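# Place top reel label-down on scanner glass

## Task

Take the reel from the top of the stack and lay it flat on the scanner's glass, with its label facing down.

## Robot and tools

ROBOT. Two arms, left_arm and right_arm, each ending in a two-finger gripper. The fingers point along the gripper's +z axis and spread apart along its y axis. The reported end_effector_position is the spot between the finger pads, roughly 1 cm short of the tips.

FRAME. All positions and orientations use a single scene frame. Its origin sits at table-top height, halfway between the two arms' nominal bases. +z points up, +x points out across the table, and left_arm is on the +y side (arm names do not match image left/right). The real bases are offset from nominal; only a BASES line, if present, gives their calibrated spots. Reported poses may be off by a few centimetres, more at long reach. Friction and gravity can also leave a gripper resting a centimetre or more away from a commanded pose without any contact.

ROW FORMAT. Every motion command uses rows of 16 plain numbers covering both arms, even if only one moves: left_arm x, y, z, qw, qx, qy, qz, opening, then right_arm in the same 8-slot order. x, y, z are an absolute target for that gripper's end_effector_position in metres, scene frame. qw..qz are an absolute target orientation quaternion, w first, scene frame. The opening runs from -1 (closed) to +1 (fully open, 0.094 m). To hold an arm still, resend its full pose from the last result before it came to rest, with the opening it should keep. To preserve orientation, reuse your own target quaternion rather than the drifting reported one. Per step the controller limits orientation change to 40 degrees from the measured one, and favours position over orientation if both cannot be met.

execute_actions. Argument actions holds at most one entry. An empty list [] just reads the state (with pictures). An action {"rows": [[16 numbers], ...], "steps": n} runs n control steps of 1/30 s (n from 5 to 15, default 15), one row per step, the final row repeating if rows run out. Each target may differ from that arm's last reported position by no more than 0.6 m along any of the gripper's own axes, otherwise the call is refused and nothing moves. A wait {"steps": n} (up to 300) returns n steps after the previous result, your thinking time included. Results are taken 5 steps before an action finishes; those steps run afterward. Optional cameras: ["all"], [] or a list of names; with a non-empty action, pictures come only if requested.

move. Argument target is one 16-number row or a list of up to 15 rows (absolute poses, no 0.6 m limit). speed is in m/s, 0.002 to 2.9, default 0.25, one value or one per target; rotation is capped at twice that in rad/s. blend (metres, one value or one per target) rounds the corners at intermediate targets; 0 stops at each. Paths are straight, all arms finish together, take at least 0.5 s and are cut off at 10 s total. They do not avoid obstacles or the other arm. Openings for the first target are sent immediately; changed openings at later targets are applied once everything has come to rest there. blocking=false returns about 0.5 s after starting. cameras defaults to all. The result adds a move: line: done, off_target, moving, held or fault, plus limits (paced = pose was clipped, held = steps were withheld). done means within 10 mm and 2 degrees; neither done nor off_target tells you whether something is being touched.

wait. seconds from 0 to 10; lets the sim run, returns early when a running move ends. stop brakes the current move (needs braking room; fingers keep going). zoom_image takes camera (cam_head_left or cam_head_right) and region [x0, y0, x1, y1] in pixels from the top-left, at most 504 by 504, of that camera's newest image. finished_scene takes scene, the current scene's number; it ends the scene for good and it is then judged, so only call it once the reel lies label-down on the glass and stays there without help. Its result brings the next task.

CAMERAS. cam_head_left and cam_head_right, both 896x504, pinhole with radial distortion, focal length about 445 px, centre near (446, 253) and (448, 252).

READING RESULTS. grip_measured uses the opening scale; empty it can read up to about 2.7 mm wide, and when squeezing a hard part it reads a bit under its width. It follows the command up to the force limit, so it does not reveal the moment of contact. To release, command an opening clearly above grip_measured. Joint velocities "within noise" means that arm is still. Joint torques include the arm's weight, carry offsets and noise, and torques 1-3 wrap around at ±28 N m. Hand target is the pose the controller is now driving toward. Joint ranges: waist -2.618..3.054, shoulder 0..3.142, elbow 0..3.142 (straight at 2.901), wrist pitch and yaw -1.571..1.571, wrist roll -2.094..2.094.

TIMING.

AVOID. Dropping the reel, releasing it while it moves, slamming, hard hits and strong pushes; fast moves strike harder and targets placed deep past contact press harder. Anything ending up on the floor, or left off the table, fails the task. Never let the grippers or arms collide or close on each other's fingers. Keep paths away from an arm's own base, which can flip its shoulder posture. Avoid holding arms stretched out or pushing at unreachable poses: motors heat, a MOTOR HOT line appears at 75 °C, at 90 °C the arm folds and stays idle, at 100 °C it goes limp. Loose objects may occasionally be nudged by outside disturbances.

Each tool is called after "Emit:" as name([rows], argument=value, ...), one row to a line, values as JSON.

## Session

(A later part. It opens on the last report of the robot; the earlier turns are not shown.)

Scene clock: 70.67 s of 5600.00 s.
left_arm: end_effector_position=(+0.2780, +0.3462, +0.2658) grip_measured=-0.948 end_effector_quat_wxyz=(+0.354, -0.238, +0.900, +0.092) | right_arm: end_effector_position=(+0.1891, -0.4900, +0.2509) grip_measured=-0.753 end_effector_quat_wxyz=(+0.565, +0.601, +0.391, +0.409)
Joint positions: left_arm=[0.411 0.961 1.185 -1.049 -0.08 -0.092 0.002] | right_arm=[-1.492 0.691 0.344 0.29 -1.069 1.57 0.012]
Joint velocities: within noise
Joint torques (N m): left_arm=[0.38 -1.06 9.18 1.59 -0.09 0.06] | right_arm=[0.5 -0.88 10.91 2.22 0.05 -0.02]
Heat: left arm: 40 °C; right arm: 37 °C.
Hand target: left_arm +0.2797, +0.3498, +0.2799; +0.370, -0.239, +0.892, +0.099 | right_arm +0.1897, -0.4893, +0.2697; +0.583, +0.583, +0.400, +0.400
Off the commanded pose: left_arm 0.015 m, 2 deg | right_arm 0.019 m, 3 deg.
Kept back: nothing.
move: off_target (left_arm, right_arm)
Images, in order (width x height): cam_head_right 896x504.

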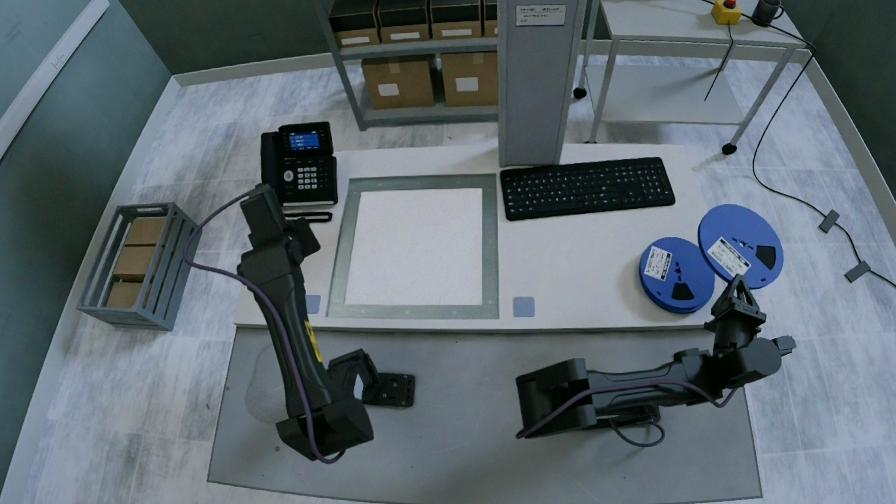

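Emit:
move([
  [0.28,0.35,0.28,0.370,-0.239,0.892,0.099,-0.95,0.205,-0.485,0.28,0.695,0.129,0.695,-0.129,-0.97],
  [0.28,0.35,0.28,0.370,-0.239,0.892,0.099,-0.95,0.22,-0.48,0.28,0.4,-0.4,0.583,-0.583,-0.97],
], speed=0.25, blend=0.01)

Emit:
zoom_image(camera="cam_head_right", region=[560, 180, 840, 440])

Scene clock: 78.37 s of 5600.00 s.
left_arm: end_effector_position=(+0.2780, +0.3462, +0.2658) grip_measured=-0.948 end_effector_quat_wxyz=(+0.354, -0.238, +0.900, +0.092) | right_arm: end_effector_position=(+0.2192, -0.4819, +0.2565) grip_measured=-0.753 end_effector_quat_wxyz=(+0.405, -0.391, +0.607, -0.560)
Joint positions: left_arm=[0.411 0.961 1.185 -1.049 -0.08 -0.092 0.002] | right_arm=[-1.26 0.68 0.377 0.238 -0.831 -1.565 0.012]
Joint velocities: within noise
Joint torques (N m): left_arm=[0.38 -1.05 9.18 1.59 -0.09 0.06] | right_arm=[0.46 -1.4 11.33 2.35 -0.03 -0.06]
Heat: left arm: 40 °C; right arm: 37 °C.
Hand target: left_arm +0.2797, +0.3498, +0.2799; +0.370, -0.239, +0.892, +0.099 | right_arm +0.2195, -0.4792, +0.2795; +0.400, -0.400, +0.583, -0.583
Off the commanded pose: left_arm 0.015 m, 2 deg | right_arm 0.024 m, 4 deg.
Kept back: nothing.
move: off_target (left_arm, right_arm)

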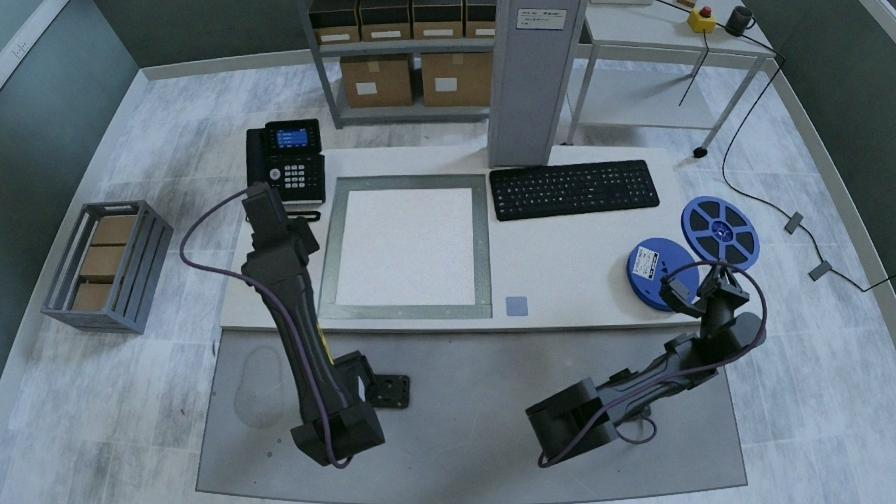

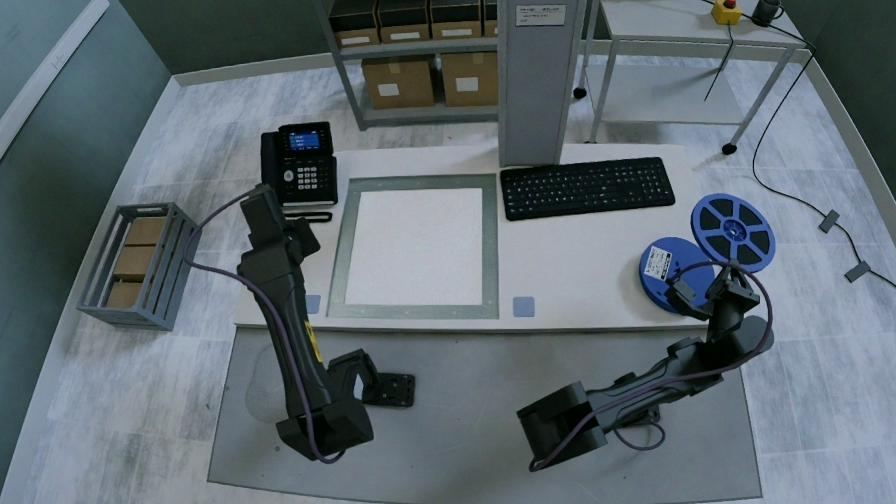

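Scaled by 1.800 from the camera's 896x504 image, which has a finer 1280x720 frame.

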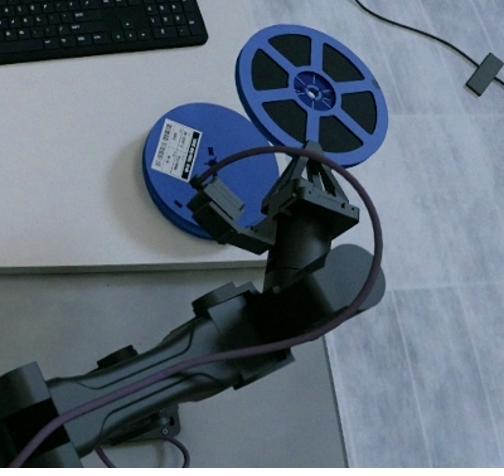

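Emit:
move([
  [0.28,0.35,0.28,0.370,-0.239,0.892,0.099,-0.95,0.331,-0.441,0.27,0.445,-0.445,0.5495,-0.5495,-0.97],
  [0.28,0.35,0.28,0.370,-0.239,0.892,0.099,-0.95,0.396,-0.262,0.27,0.5,-0.5,0.5,-0.5,-0.97],
  [0.28,0.35,0.28,0.370,-0.239,0.892,0.099,-0.95,0.365,-0.06,0.25,0.5255,-0.5255,0.4732,-0.4732,-0.97],
  [0.28,0.35,0.28,0.370,-0.239,0.892,0.099,-0.95,0.25,0.08,0.20,0.5495,-0.5495,0.445,-0.445,-0.97],
], speed=0.16, blend=0.04)

Emit:
zoom_image(camera="cam_head_left", region=[300, 160, 540, 400])

Scene clock: 83.73 s of 5600.00 s.
left_arm: end_effector_position=(+0.2780, +0.3462, +0.2658) grip_measured=-0.948 end_effector_quat_wxyz=(+0.354, -0.238, +0.900, +0.092) | right_arm: end_effector_position=(+0.2460, +0.0762, +0.1833) grip_measured=-0.753 end_effector_quat_wxyz=(-0.524, +0.583, -0.425, +0.451)
Joint positions: left_arm=[0.411 0.961 1.185 -1.049 -0.08 -0.092 0.002] | right_arm=[1.302 1.813 0.794 0.92 1.126 -1.562 0.012]
Joint velocities: within noise
Joint torques (N m): left_arm=[0.38 -1.06 9.18 1.59 -0.09 0.06] | right_arm=[-0.23 -8.88 8.84 2.66 0.32 0.03]
Heat: left arm: 40 °C; right arm: 37 °C.
Hand target: left_arm +0.2797, +0.3498, +0.2799; +0.370, -0.239, +0.892, +0.099 | right_arm +0.2496, +0.0792, +0.1996; -0.548, +0.551, -0.446, +0.444
Off the commanded pose: left_arm 0.015 m, 2 deg | right_arm 0.018 m, 5 deg.
Kept back: nothing.
move: off_target (left_arm, right_arm)

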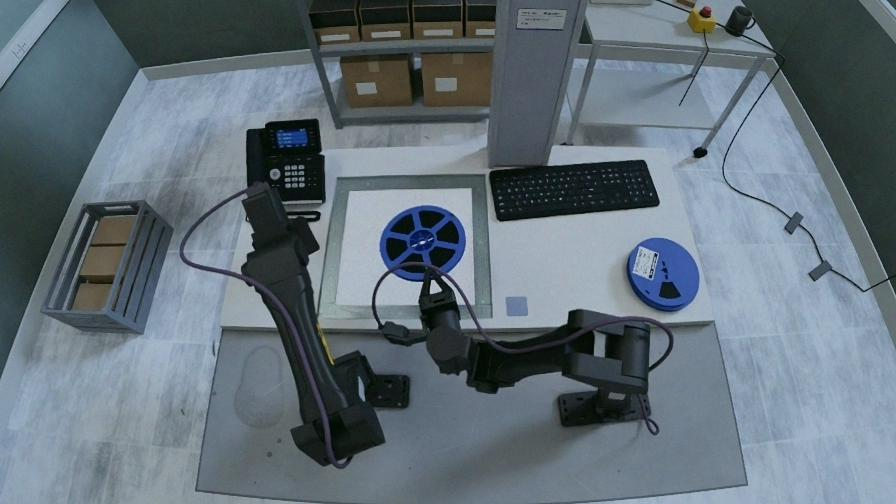

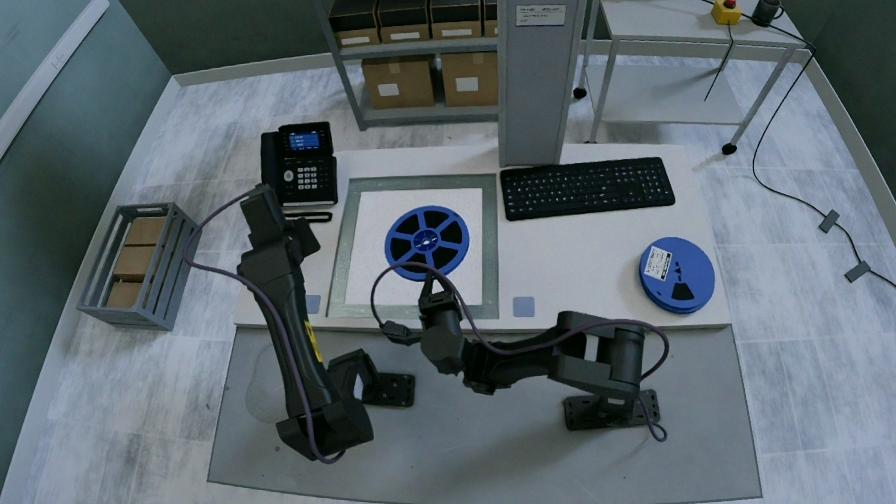

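Scaled by 2.100 from the camera's 896x504 image, which has a finer 1280x720 frame.

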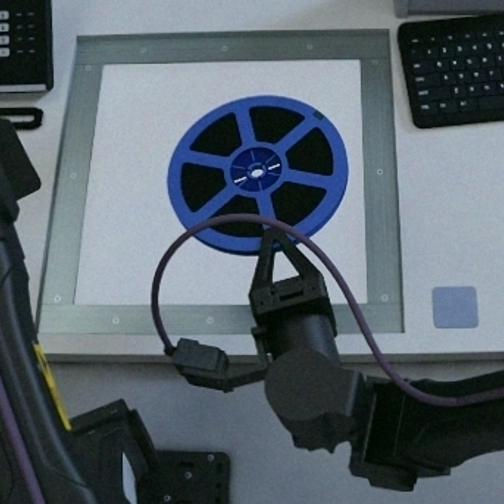

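Emit:
move([
  [0.28,0.35,0.28,0.370,-0.239,0.892,0.099,-0.95,0.25,0.10,0.14,0.5495,-0.5495,0.445,-0.445,-0.97],
  [0.28,0.35,0.28,0.370,-0.239,0.892,0.099,-0.95,0.24,0.103,0.10,0.537,-0.5612,0.4545,-0.4351,-0.97],
  [0.28,0.35,0.28,0.370,-0.239,0.892,0.099,-0.95,0.222,0.108,0.07,0.537,-0.5612,0.4545,-0.4351,-0.97],
], speed=0.1, blend=0.01)

Emit:
zoom_image(camera="cam_head_left", region=[300, 160, 540, 400])

Scene clock: 85.83 s of 5600.00 s.
left_arm: end_effector_position=(+0.2780, +0.3462, +0.2658) grip_measured=-0.948 end_effector_quat_wxyz=(+0.354, -0.238, +0.900, +0.092) | right_arm: end_effector_position=(+0.2211, +0.1048, +0.0616) grip_measured=-0.754 end_effector_quat_wxyz=(-0.515, +0.592, -0.434, +0.443)
Joint positions: left_arm=[0.411 0.961 1.185 -1.049 -0.08 -0.092 0.002] | right_arm=[1.387 2.26 0.861 1.176 1.207 -1.439 0.012]
Joint velocities: within noise
Joint torques (N m): left_arm=[0.39 -1.05 9.18 1.59 -0.09 0.06] | right_arm=[0.23 -10.92 6 2.58 0.46 0.1]
Heat: left arm: 40 °C; right arm: 37 °C.
Hand target: left_arm +0.2797, +0.3498, +0.2799; +0.370, -0.239, +0.892, +0.099 | right_arm +0.2218, +0.1076, +0.0697; -0.535, +0.563, -0.456, +0.434
Off the commanded pose: left_arm 0.015 m, 2 deg | right_arm 0.009 m, 5 deg.
Kept back: nothing.
move: off_target (left_arm, right_arm)

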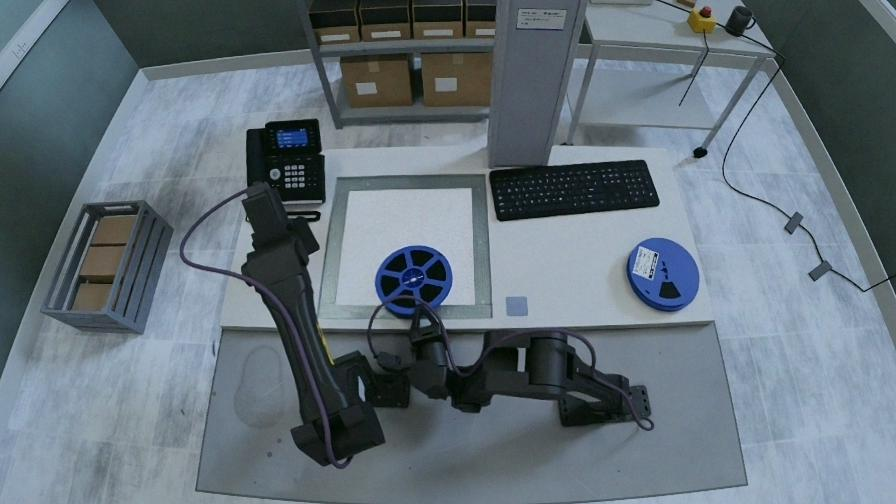

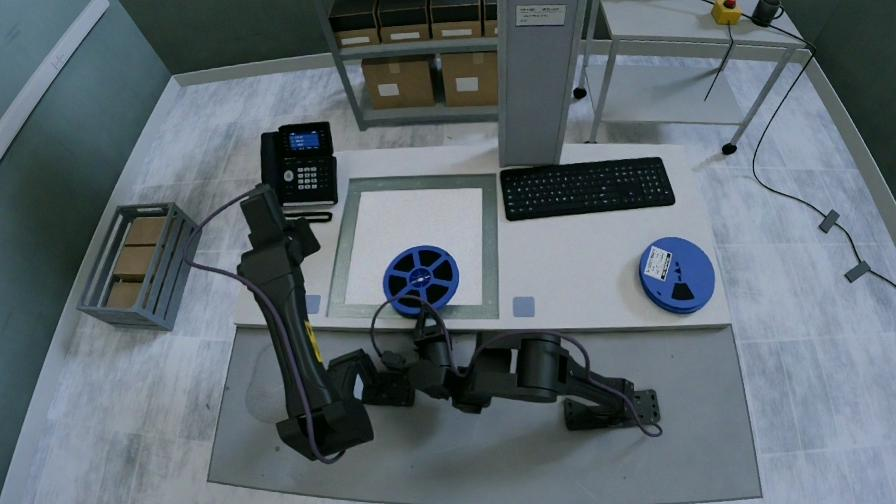

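Scaled by 2.100 from the camera's 896x504 image, which has a finer 1280x720 frame.

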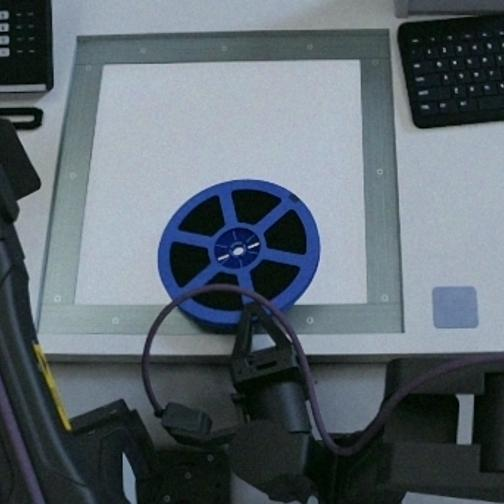

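Emit:
move([
  [0.28,0.35,0.28,0.370,-0.239,0.892,0.099,-0.95,0.222,0.108,0.058,0.525,-0.5729,0.464,-0.4252,-0.97],
  [0.28,0.35,0.28,0.370,-0.239,0.892,0.099,-0.95,0.222,0.108,0.057,0.5123,-0.5841,0.4731,-0.4149,-0.97],
], speed=0.05)

Emit:
zoom_image(camera="cam_head_left", region=[360, 220, 500, 360])

Scene clock: 87.17 s of 5600.00 s.
left_arm: end_effector_position=(+0.2780, +0.3462, +0.2658) grip_measured=-0.948 end_effector_quat_wxyz=(+0.354, -0.238, +0.900, +0.092) | right_arm: end_effector_position=(+0.2220, +0.1071, +0.0575) grip_measured=-0.754 end_effector_quat_wxyz=(-0.522, +0.576, -0.472, +0.417)
Joint positions: left_arm=[0.411 0.961 1.185 -1.049 -0.08 -0.092 0.002] | right_arm=[1.387 2.245 0.891 1.041 1.217 -1.263 0.012]
Joint velocities: within noise
Joint torques (N m): left_arm=[0.39 -1.05 9.18 1.59 -0.09 0.06] | right_arm=[-0.01 -13.97 4.71 1.34 0.12 0.24]
Heat: left arm: 40 °C; right arm: 38 °C.
Hand target: left_arm +0.2797, +0.3498, +0.2799; +0.370, -0.239, +0.892, +0.099 | right_arm +0.2219, +0.1078, +0.0570; -0.514, +0.583, -0.472, +0.416
Off the commanded pose: left_arm 0.015 m, 2 deg | right_arm 0.001 m, 2 deg.
Kept back: nothing.
move: off_target (left_arm)

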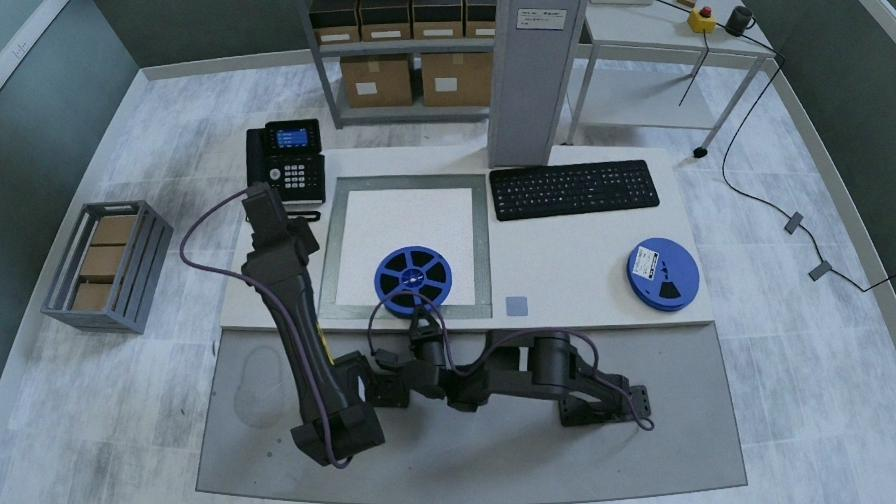

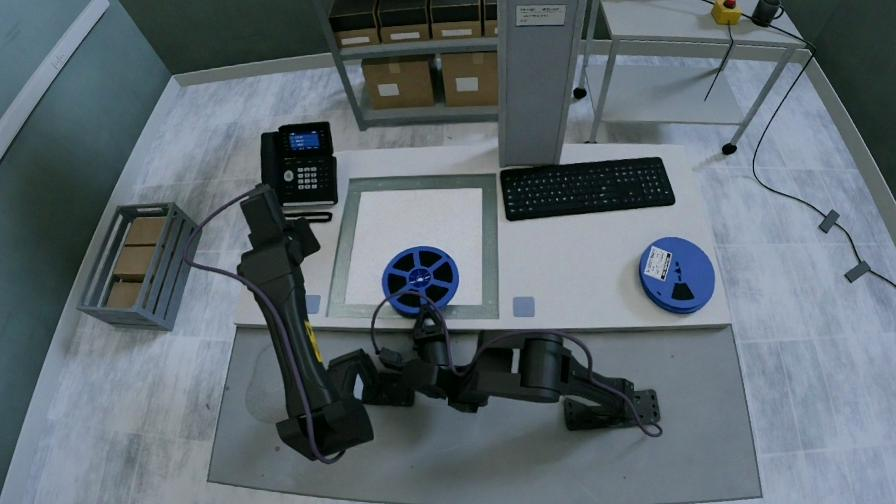

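Scaled by 3.600 from the camera's 896x504 image, which has a finer 1280x720 frame.

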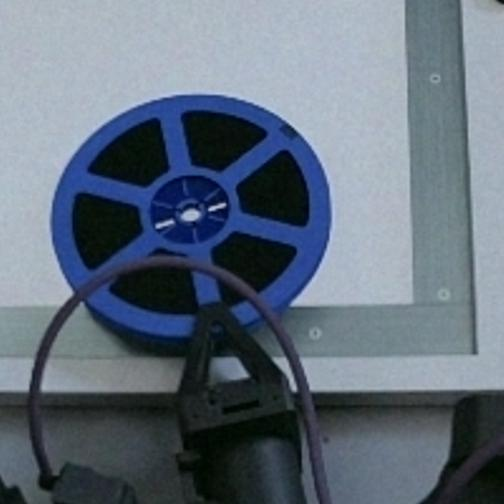

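Emit:
move(target=[0.28,0.35,0.28,0.370,-0.239,0.892,0.099,-0.95,0.222,0.108,0.0505,0.5123,-0.5841,0.4731,-0.4149,-0.97], speed=0.03, cameras=[])

Emit:
zoom_image(camera="cam_head_left", region=[360, 220, 500, 360])

Scene clock: 88.10 s of 5600.00 s.
left_arm: end_effector_position=(+0.2780, +0.3462, +0.2658) grip_measured=-0.948 end_effector_quat_wxyz=(+0.354, -0.238, +0.900, +0.092) | right_arm: end_effector_position=(+0.2221, +0.1070, +0.0576) grip_measured=-0.754 end_effector_quat_wxyz=(-0.523, +0.574, -0.474, +0.415)
Joint positions: left_arm=[0.411 0.961 1.185 -1.049 -0.08 -0.092 0.002] | right_arm=[1.387 2.244 0.892 1.034 1.217 -1.251 0.012]
Joint velocities: within noise
Joint torques (N m): left_arm=[0.39 -1.06 9.2 1.59 -0.1 0.05] | right_arm=[-0.01 -11.92 4.96 1.37 0.13 0.23]
Heat: left arm: 40 °C; right arm: 38 °C.
Hand target: left_arm +0.2797, +0.3498, +0.2799; +0.370, -0.239, +0.892, +0.099 | right_arm +0.2219, +0.1078, +0.0506; -0.513, +0.584, -0.472, +0.415
Off the commanded pose: left_arm 0.015 m, 2 deg | right_arm 0.007 m, 2 deg.
Kept back: nothing.
move: off_target (left_arm)
No camera images: "cameras" was empty.

Scaled by 3.600 from the camera's 896x504 image, which has a finer 1280x720 frame.

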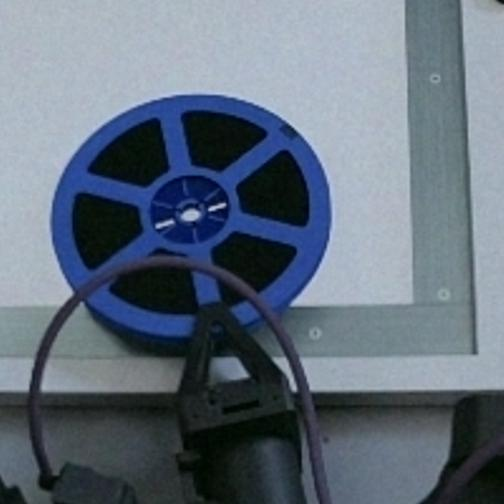

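Emit:
move(target=[0.28,0.35,0.28,0.370,-0.239,0.892,0.099,-0.95,0.222,0.108,0.045,0.5123,-0.5841,0.4731,-0.4149,-0.97], speed=0.03, cameras=[])

Emit:
zoom_image(camera="cam_head_left", region=[360, 220, 500, 360])

Scene clock: 89.03 s of 5600.00 s.
left_arm: end_effector_position=(+0.2780, +0.3462, +0.2658) grip_measured=-0.948 end_effector_quat_wxyz=(+0.354, -0.238, +0.900, +0.092) | right_arm: end_effector_position=(+0.2221, +0.1073, +0.0579) grip_measured=-0.754 end_effector_quat_wxyz=(-0.524, +0.573, -0.475, +0.414)
Joint positions: left_arm=[0.411 0.961 1.185 -1.049 -0.08 -0.092 0.002] | right_arm=[1.387 2.244 0.893 1.034 1.218 -1.249 0.012]
Joint velocities: within noise
Joint torques (N m): left_arm=[0.39 -1.06 9.18 1.59 -0.09 0.06] | right_arm=[0.01 -10.25 5 1.53 0.14 0.27]
Heat: left arm: 40 °C; right arm: 39 °C.
Hand target: left_arm +0.2797, +0.3498, +0.2799; +0.370, -0.239, +0.892, +0.099 | right_arm +0.2218, +0.1076, +0.0452; -0.513, +0.584, -0.473, +0.415
Off the commanded pose: left_arm 0.015 m, 2 deg | right_arm 0.013 m, 2 deg.
Kept back: nothing.
move: off_target (left_arm, right_arm)
No camera images: "cameras" was empty.

Scaled by 3.600 from the camera's 896x504 image, which has a finer 1280x720 frame.

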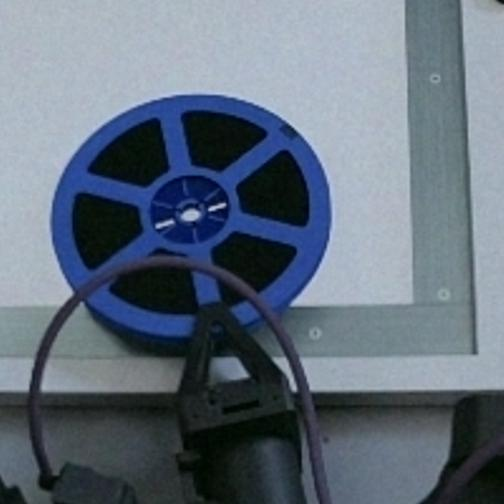

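Emit:
move(target=[0.28,0.35,0.28,0.370,-0.239,0.892,0.099,-0.95,0.222,0.108,0.049,0.537,-0.5612,0.4545,-0.4351,-0.97], speed=0.03, cameras=[])

Emit:
zoom_image(camera="cam_head_left", region=[360, 220, 500, 360])

Scene clock: 91.40 s of 5600.00 s.
left_arm: end_effector_position=(+0.2780, +0.3462, +0.2658) grip_measured=-0.948 end_effector_quat_wxyz=(+0.354, -0.238, +0.900, +0.092) | right_arm: end_effector_position=(+0.2225, +0.1078, +0.0528) grip_measured=-0.753 end_effector_quat_wxyz=(+0.532, -0.568, +0.451, -0.436)
Joint positions: left_arm=[0.411 0.961 1.185 -1.049 -0.08 -0.092 0.002] | right_arm=[1.387 2.336 0.893 1.284 1.226 -1.436 0.012]
Joint velocities: within noise
Joint torques (N m): left_arm=[0.39 -1.05 9.18 1.59 -0.09 0.06] | right_arm=[0.2 -10.29 4.26 2.32 0.19 0.03]
Heat: left arm: 40 °C; right arm: 39 °C.
Hand target: left_arm +0.2797, +0.3498, +0.2799; +0.370, -0.239, +0.892, +0.099 | right_arm +0.2220, +0.1079, +0.0491; +0.536, -0.562, +0.455, -0.435
Off the commanded pose: left_arm 0.015 m, 2 deg | right_arm 0.004 m, 1 deg.
Kept back: nothing.
move: off_target (left_arm)
No camera images: "cameras" was empty.

Scaled by 3.600 from the camera's 896x504 image, which has a finer 1280x720 frame.

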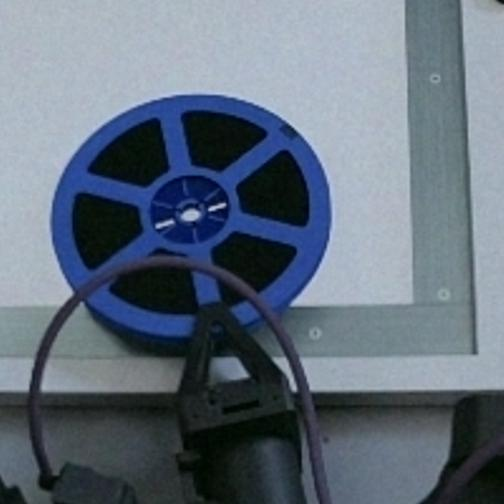

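Emit:
move(target=[0.28,0.35,0.28,0.370,-0.239,0.892,0.099,-0.95,0.222,0.108,0.045,0.537,-0.5612,0.4545,-0.4351,-0.97], speed=0.03, cameras=[])

Emit:
zoom_image(camera="cam_head_left", region=[380, 280, 480, 380])

Scene clock: 92.33 s of 5600.00 s.
left_arm: end_effector_position=(+0.2780, +0.3462, +0.2658) grip_measured=-0.948 end_effector_quat_wxyz=(+0.354, -0.238, +0.900, +0.092) | right_arm: end_effector_position=(+0.2224, +0.1078, +0.0528) grip_measured=-0.753 end_effector_quat_wxyz=(+0.534, -0.566, +0.450, -0.437)
Joint positions: left_arm=[0.411 0.961 1.185 -1.049 -0.08 -0.092 0.002] | right_arm=[1.387 2.345 0.893 1.312 1.227 -1.452 0.012]
Joint velocities: within noise
Joint torques (N m): left_arm=[0.39 -1.06 9.18 1.59 -0.09 0.05] | right_arm=[0.2 -9.51 4.52 2.23 0.2 0.11]
Heat: left arm: 40 °C; right arm: 39 °C.
Hand target: left_arm +0.2797, +0.3498, +0.2799; +0.370, -0.239, +0.892, +0.099 | right_arm +0.2219, +0.1079, +0.0451; +0.537, -0.562, +0.455, -0.435
Off the commanded pose: left_arm 0.015 m, 2 deg | right_arm 0.008 m, 1 deg.
Kept back: nothing.
move: off_target (left_arm)
No camera images: "cameras" was empty.

Scaled by 5.040 from the camera's 896x504 image, which has a finer 1280x720 frame.

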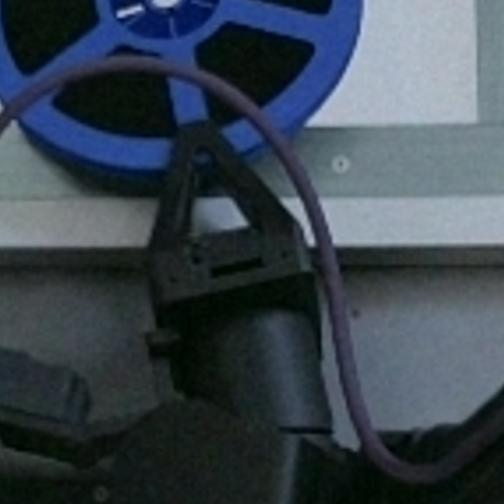

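Emit:
move([
  [0.28,0.35,0.28,0.370,-0.239,0.892,0.099,-0.95,0.222,0.108,0.0525,0.534,-0.566,0.450,-0.437,-0.80],
  [0.28,0.35,0.28,0.370,-0.239,0.892,0.099,-0.95,0.222,0.108,0.0525,0.534,-0.566,0.450,-0.437,-0.73],
  [0.28,0.35,0.28,0.370,-0.239,0.892,0.099,-0.95,0.222,0.108,0.0525,0.534,-0.566,0.450,-0.437,-0.69],
  [0.28,0.35,0.28,0.370,-0.239,0.892,0.099,-0.95,0.222,0.108,0.0525,0.534,-0.566,0.450,-0.437,-0.64],
], speed=0.03, cameras=[])

Emit:
zoom_image(camera="cam_head_left", region=[360, 220, 500, 360])

Scene clock: 97.37 s of 5600.00 s.
left_arm: end_effector_position=(+0.2780, +0.3462, +0.2658) grip_measured=-0.948 end_effector_quat_wxyz=(+0.354, -0.238, +0.900, +0.092) | right_arm: end_effector_position=(+0.2223, +0.1079, +0.0542) grip_measured=-0.643 end_effector_quat_wxyz=(+0.533, -0.568, +0.446, -0.441)
Joint positions: left_arm=[0.411 0.961 1.185 -1.049 -0.08 -0.092 0.002] | right_arm=[1.388 2.346 0.893 1.323 1.228 -1.474 0.017]
Joint velocities: within noise
Joint torques (N m): left_arm=[0.38 -1.06 9.18 1.59 -0.09 0.06] | right_arm=[0.1 -12.18 3.74 1.91 0.11 0.18]
Heat: left arm: 40 °C; right arm: 40 °C.
Hand target: left_arm +0.2797, +0.3498, +0.2799; +0.370, -0.239, +0.892, +0.099 | right_arm +0.2220, +0.1080, +0.0524; +0.534, -0.566, +0.450, -0.437
Off the commanded pose: left_arm 0.015 m, 2 deg | right_arm 0.002 m, 1 deg.
Kept back: nothing.
move: off_target (left_arm)
No camera images: "cameras" was empty.

Scaled by 3.600 from the camera's 896x504 image, which has a finer 1280x720 frame.

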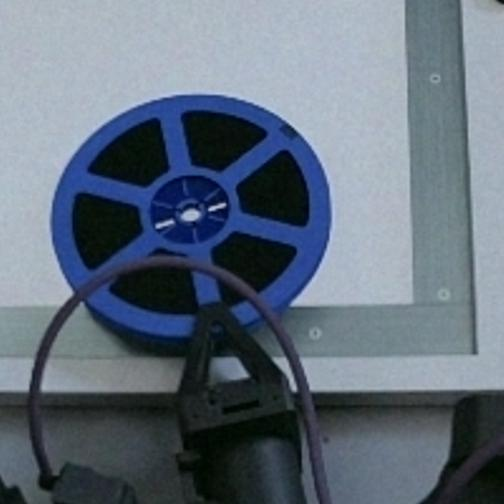

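Emit:
move([
  [0.28,0.30,0.28,0.2,-0.05,0.97,0.02,-0.95,0.222,0.108,0.0525,0.534,-0.566,0.450,-0.437,-0.60],
  [0.33,0.20,0.22,0,0.165,0.986,0,-0.95,0.222,0.108,0.0525,0.534,-0.566,0.450,-0.437,-0.60],
  [0.335,0.14,0.17,0,0.165,0.986,0,-0.95,0.222,0.108,0.0525,0.534,-0.566,0.450,-0.437,-0.60],
  [0.343,0.117,0.10,0,0.165,0.986,0,-0.95,0.222,0.108,0.0525,0.534,-0.566,0.450,-0.437,-0.60],
], speed=0.1, blend=0.02)

Emit:
zoom_image(camera="cam_head_left", region=[340, 200, 500, 360])

Emit:
zoom_image(camera="cam_head_right", region=[340, 200, 500, 360])

Scene clock: 106.10 s of 5600.00 s.
left_arm: end_effector_position=(+0.3400, +0.1187, +0.1036) grip_measured=-0.948 end_effector_quat_wxyz=(-0.004, +0.166, +0.986, -0.002) | right_arm: end_effector_position=(+0.2224, +0.1079, +0.0553) grip_measured=-0.603 end_effector_quat_wxyz=(+0.534, -0.566, +0.447, -0.441)
Joint positions: left_arm=[-0.345 1.761 1.418 -1.234 0.005 -0.026 0.002] | right_arm=[1.388 2.345 0.894 1.329 1.229 -1.478 0.019]
Joint velocities: within noise
Joint torques (N m): left_arm=[-0.38 -7.51 5.41 0.61 -0.04 -0.06] | right_arm=[0.09 -12.16 3.67 1.85 0.08 0.2]
Heat: left arm: 39 °C; right arm: 42 °C.
Hand target: left_arm +0.3429, +0.1170, +0.1001; +0.000, +0.165, +0.986, +0.000 | right_arm +0.2221, +0.1080, +0.0525; +0.534, -0.566, +0.450, -0.437
Off the commanded pose: left_arm 0.005 m, 0 deg | right_arm 0.003 m, 1 deg.
Kept back: nothing.
move: done; blend cut to 0 m at target 1

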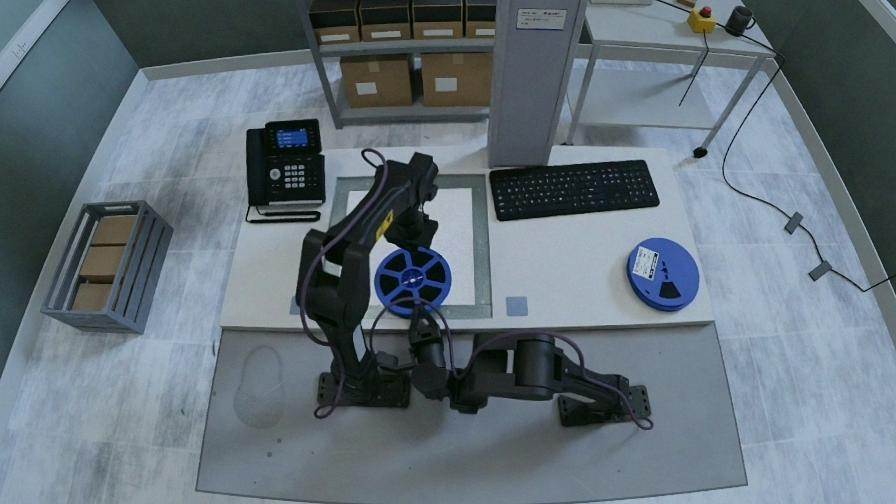

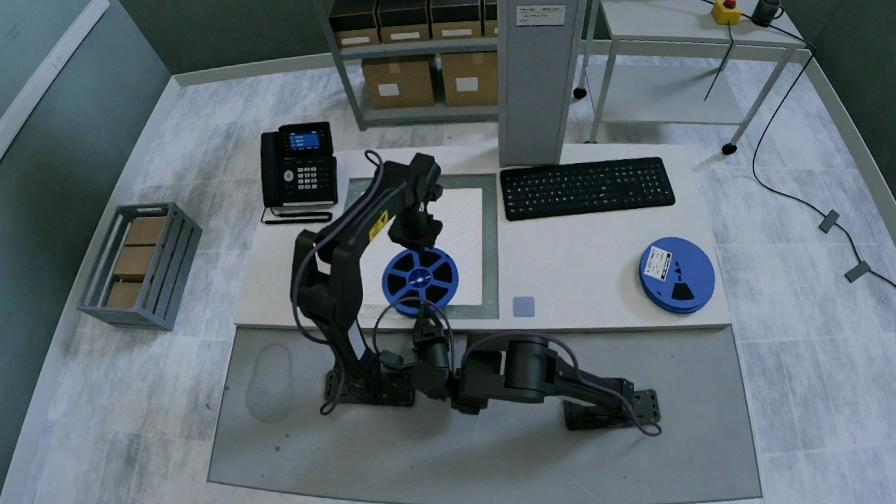

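Scaled by 3.150 from the camera's 896x504 image, which has a finer 1280x720 frame.

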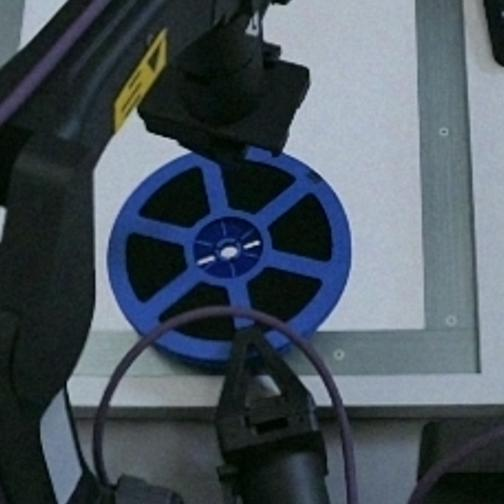

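Scaled by 3.150 from the camera's 896x504 image, which has a finer 1280x720 frame.

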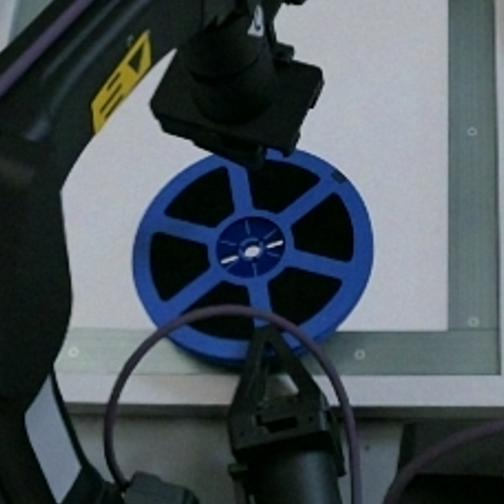

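Emit:
move(target=[0.28,0.30,0.28,0,0.165,0.986,0,-0.95,0.222,0.108,0.0525,0.534,-0.566,0.450,-0.437,-0.60], speed=0.002, blocking=false, cameras=[])

Emit:
stop(cameras=[])

Emit:
move([
  [0.343,0.107,0.09,0,0.165,0.986,0,-0.95,0.222,0.108,0.0525,0.534,-0.566,0.450,-0.437,-0.60],
  [0.341,0.107,0.070,0,0.165,0.986,0,-0.95,0.222,0.108,0.0525,0.534,-0.566,0.450,-0.437,-0.60],
], speed=0.06, cameras=["cam_head_left","cam_head_right"])

Emit:
zoom_image(camera="cam_head_left", region=[360, 220, 480, 340])

Emit:
zoom_image(camera="cam_head_right", region=[360, 220, 480, 340])

Scene clock: 107.03 s of 5600.00 s.
left_arm: end_effector_position=(+0.3404, +0.1185, +0.1036) grip_measured=-0.948 end_effector_quat_wxyz=(-0.003, +0.166, +0.986, -0.002) | right_arm: end_effector_position=(+0.2224, +0.1079, +0.0553) grip_measured=-0.603 end_effector_quat_wxyz=(+0.534, -0.566, +0.447, -0.441)
Joint positions: left_arm=[-0.345 1.761 1.418 -1.232 0.005 -0.027 0.002] | right_arm=[1.388 2.345 0.894 1.329 1.229 -1.478 0.019]
Joint velocities: within noise
Joint torques (N m): left_arm=[-0.23 -7.69 5.42 0.53 -0.04 -0.03] | right_arm=[0.05 -12.1 3.69 1.88 0.1 0.17]
Heat: left arm: 39 °C; right arm: 42 °C.
Hand target: left_arm +0.3426, +0.1177, +0.1008; +0.000, +0.165, +0.986, +0.000 | right_arm +0.2221, +0.1079, +0.0525; +0.535, -0.566, +0.450, -0.438
Off the commanded pose: left_arm 0.260 m, 0 deg | right_arm 0.003 m, 1 deg.
Kept back: nothing.
move: running
No camera images: "cameras" was empty.

Scene clock: 107.27 s of 5600.00 s.
left_arm: end_effector_position=(+0.3404, +0.1185, +0.1036) grip_measured=-0.948 end_effector_quat_wxyz=(-0.003, +0.166, +0.986, -0.002) | right_arm: end_effector_position=(+0.2224, +0.1079, +0.0553) grip_measured=-0.603 end_effector_quat_wxyz=(+0.534, -0.566, +0.447, -0.441)
Joint positions: left_arm=[-0.345 1.761 1.418 -1.232 0.005 -0.027 0.002] | right_arm=[1.388 2.345 0.894 1.329 1.229 -1.478 0.019]
Joint velocities: within noise
Joint torques (N m): left_arm=[-0.23 -7.71 5.44 0.53 -0.04 -0.04] | right_arm=[0.12 -12.04 3.69 1.88 0.08 0.18]
Heat: left arm: 39 °C; right arm: 42 °C.
Hand target: left_arm +0.3426, +0.1177, +0.1008; +0.000, +0.165, +0.986, +0.000 | right_arm +0.2221, +0.1079, +0.0525; +0.535, -0.566, +0.450, -0.438
Off the commanded pose: left_arm 0.260 m, 0 deg | right_arm 0.003 m, 1 deg.
earlier move: stopped
No camera images: "cameras" was empty.

Scene clock: 108.37 s of 5600.00 s.
left_arm: end_effector_position=(+0.3387, +0.1085, +0.0746) grip_measured=-0.948 end_effector_quat_wxyz=(-0.002, +0.166, +0.986, -0.002) | right_arm: end_effector_position=(+0.2224, +0.1079, +0.0553) grip_measured=-0.603 end_effector_quat_wxyz=(+0.534, -0.566, +0.447, -0.441)
Joint positions: left_arm=[-0.376 1.784 1.33 -1.119 0.005 -0.057 0.002] | right_arm=[1.388 2.345 0.894 1.329 1.229 -1.478 0.019]
Joint velocities: within noise
Joint torques (N m): left_arm=[-0.36 -7.42 5.24 0.57 -0.04 -0.03] | right_arm=[0.12 -12.16 3.71 1.83 0.09 0.19]
Heat: left arm: 39 °C; right arm: 42 °C.
Hand target: left_arm +0.3409, +0.1071, +0.0701; +0.000, +0.165, +0.986, +0.000 | right_arm +0.2221, +0.1080, +0.0525; +0.534, -0.566, +0.450, -0.437
Off the commanded pose: left_arm 0.005 m, 0 deg | right_arm 0.003 m, 1 deg.
Kept back: nothing.
move: done

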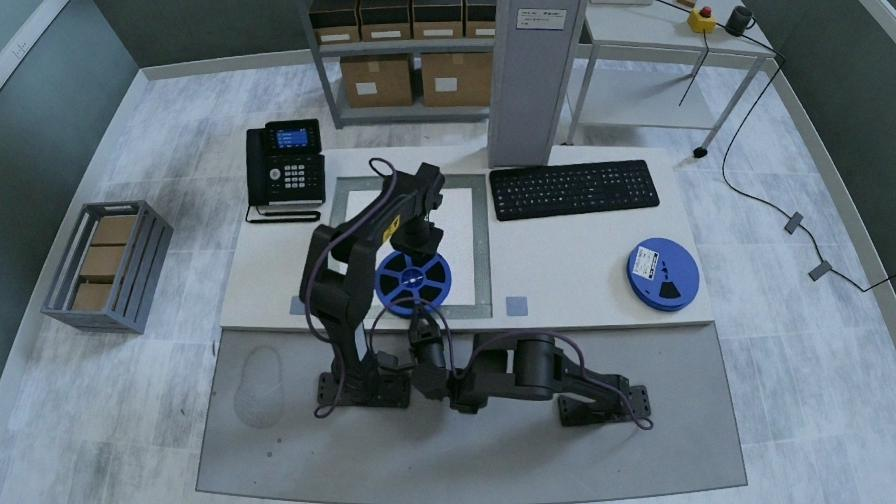

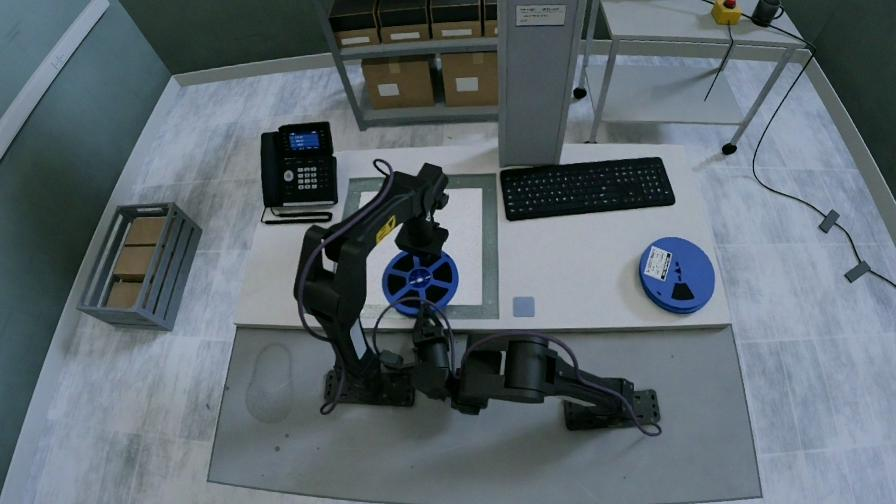

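Scaled by 4.200 from the camera's 896x504 image, which has a finer 1280x720 frame.

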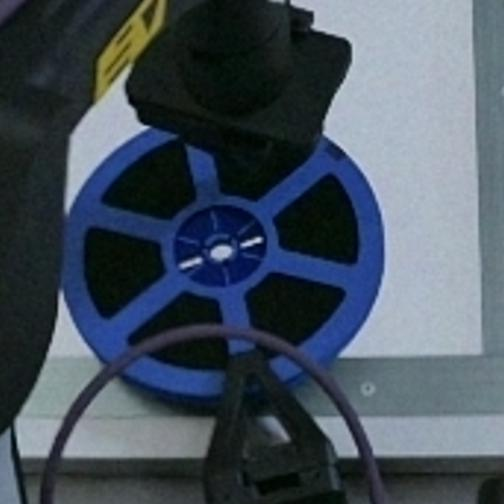

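Scaled by 4.200 from the camera's 896x504 image, which has a finer 1280x720 frame.

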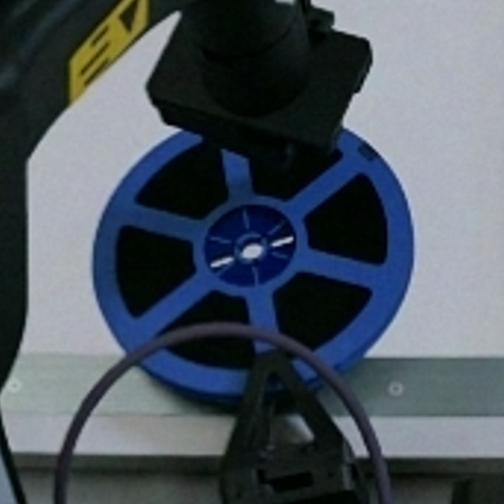

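Emit:
move(target=[0.339,0.106,0.050,0,0.165,0.986,0,-0.95,0.222,0.108,0.0525,0.534,-0.566,0.450,-0.437,-0.60], speed=0.04, cameras=[])

Emit:
zoom_image(camera="cam_head_left", region=[360, 220, 480, 340])

Emit:
zoom_image(camera="cam_head_right", region=[360, 220, 480, 340])

Scene clock: 109.33 s of 5600.00 s.
left_arm: end_effector_position=(+0.3361, +0.1080, +0.0596) grip_measured=-0.948 end_effector_quat_wxyz=(-0.003, +0.166, +0.986, -0.002) | right_arm: end_effector_position=(+0.2224, +0.1079, +0.0553) grip_measured=-0.603 end_effector_quat_wxyz=(+0.533, -0.567, +0.446, -0.442)
Joint positions: left_arm=[-0.38 1.792 1.279 -1.063 0.005 -0.062 0.002] | right_arm=[1.388 2.345 0.894 1.329 1.229 -1.48 0.019]
Joint velocities: within noise
Joint torques (N m): left_arm=[-0.46 -6.89 4.16 0.81 -0.03 -0.04] | right_arm=[0.1 -12.12 3.67 1.85 0.09 0.21]
Heat: left arm: 39 °C; right arm: 43 °C.
Hand target: left_arm +0.3387, +0.1061, +0.0502; +0.000, +0.165, +0.986, +0.000 | right_arm +0.2221, +0.1080, +0.0525; +0.534, -0.566, +0.450, -0.438
Off the commanded pose: left_arm 0.010 m, 0 deg | right_arm 0.003 m, 1 deg.
Kept back: nothing.
move: done
No camera images: "cameras" was empty.

Scaled by 4.200 from the camera's 896x504 image, which has a finer 1280x720 frame.

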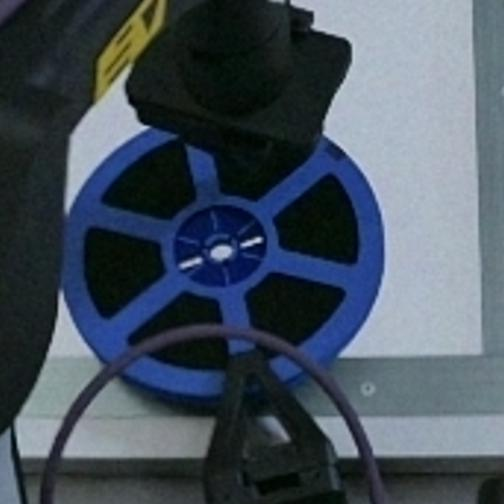

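Scaled by 4.200 from the camera's 896x504 image, which has a finer 1280x720 frame.

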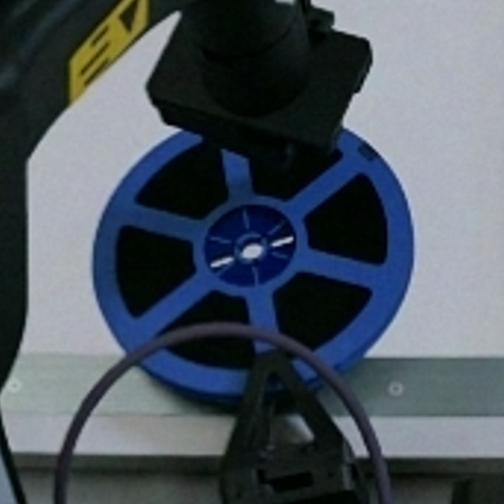

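Emit:
execute_actions(actions=[], cameras=["cam_head_left"])

Emit:
zoom_image(camera="cam_head_left", region=[360, 220, 480, 340])

Scene clock: 109.50 s of 5600.00 s.
left_arm: end_effector_position=(+0.3361, +0.1080, +0.0596) grip_measured=-0.948 end_effector_quat_wxyz=(-0.003, +0.166, +0.986, -0.002) | right_arm: end_effector_position=(+0.2224, +0.1079, +0.0553) grip_measured=-0.603 end_effector_quat_wxyz=(+0.533, -0.567, +0.446, -0.442)
Joint positions: left_arm=[-0.38 1.792 1.279 -1.063 0.005 -0.062 0.002] | right_arm=[1.388 2.345 0.894 1.329 1.229 -1.48 0.019]
Joint velocities: within noise
Joint torques (N m): left_arm=[-0.43 -6.89 4.16 0.79 -0.04 -0.05] | right_arm=[0.09 -12.12 3.67 1.84 0.1 0.21]
Heat: left arm: 39 °C; right arm: 43 °C.
Hand target: left_arm +0.3387, +0.1061, +0.0502; +0.000, +0.165, +0.986, +0.000 | right_arm +0.2221, +0.1080, +0.0525; +0.534, -0.566, +0.450, -0.438
Off the commanded pose: left_arm 0.010 m, 0 deg | right_arm 0.003 m, 1 deg.
Steps of this call (1-5: nothing new was sent). Readings (end_effector_position of left_arm | right_arm):
1: (+0.3361, +0.1080, +0.0596) | (+0.2224, +0.1079, +0.0553)
2: (+0.3361, +0.1080, +0.0596) | (+0.2224, +0.1079, +0.0553)
4: (+0.3361, +0.1080, +0.0596) | (+0.2224, +0.1079, +0.0553)
5: the state above
Images, in order (width x height): cam_head_left 896x504.

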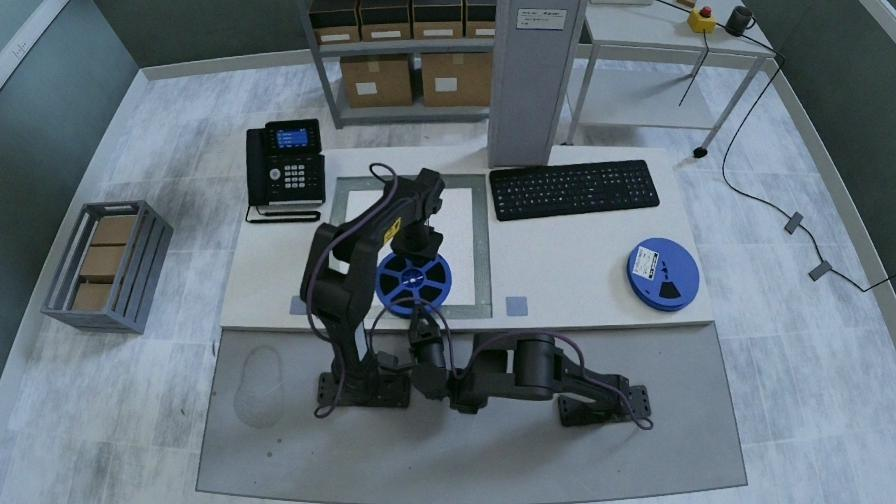

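Scaled by 4.200 from the camera's 896x504 image, which has a finer 1280x720 frame.

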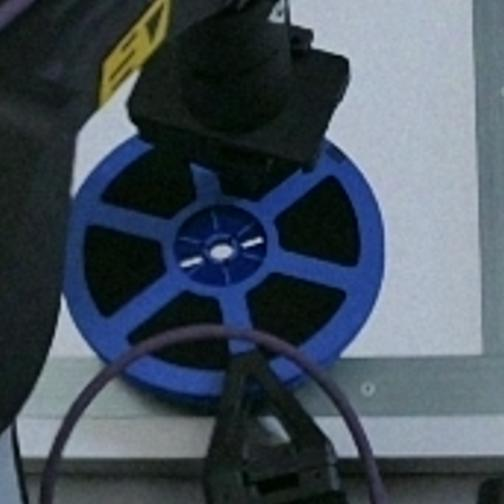

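Emit:
move([
  [0.36,0.106,0.050,0,0.165,0.986,0,-0.95,0.222,0.108,0.0525,0.534,-0.566,0.450,-0.437,-0.60],
  [0.38,0.106,0.050,0,0.165,0.986,0,-0.95,0.222,0.108,0.0525,0.534,-0.566,0.450,-0.437,-0.60],
], speed=0.035, cameras=["cam_head_left"])

Emit:
zoom_image(camera="cam_head_left", region=[360, 220, 480, 340])

Scene clock: 111.23 s of 5600.00 s.
left_arm: end_effector_position=(+0.3592, +0.1078, +0.0576) grip_measured=-0.948 end_effector_quat_wxyz=(-0.023, +0.167, +0.986, -0.001) | right_arm: end_effector_position=(+0.2224, +0.1079, +0.0553) grip_measured=-0.603 end_effector_quat_wxyz=(+0.533, -0.567, +0.446, -0.442)
Joint positions: left_arm=[-0.352 1.909 1.421 -1.128 0.01 -0.031 0.002] | right_arm=[1.388 2.345 0.894 1.329 1.229 -1.481 0.019]
Joint velocities: within noise
Joint torques (N m): left_arm=[0.81 -6.56 7.42 0.92 -0.12 0.06] | right_arm=[0.09 -12.11 3.67 1.86 0.09 0.22]
Heat: left arm: 38 °C; right arm: 43 °C.
Hand target: left_arm +0.3791, +0.1064, +0.0508; +0.000, +0.165, +0.986, +0.000 | right_arm +0.2221, +0.1080, +0.0525; +0.535, -0.566, +0.450, -0.438
Off the commanded pose: left_arm 0.022 m, 3 deg | right_arm 0.003 m, 1 deg.
Kept back: nothing.
move: off_target (left_arm)
Images, in order (width x height): cam_head_left 896x504.

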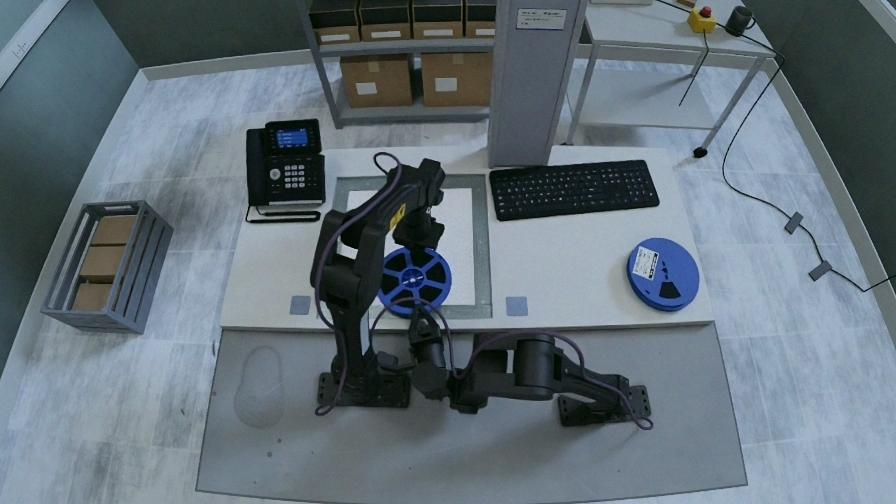

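Scaled by 4.200 from the camera's 896x504 image, which has a finer 1280x720 frame.

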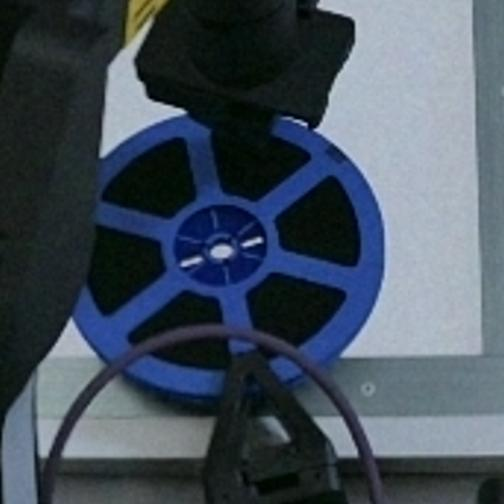

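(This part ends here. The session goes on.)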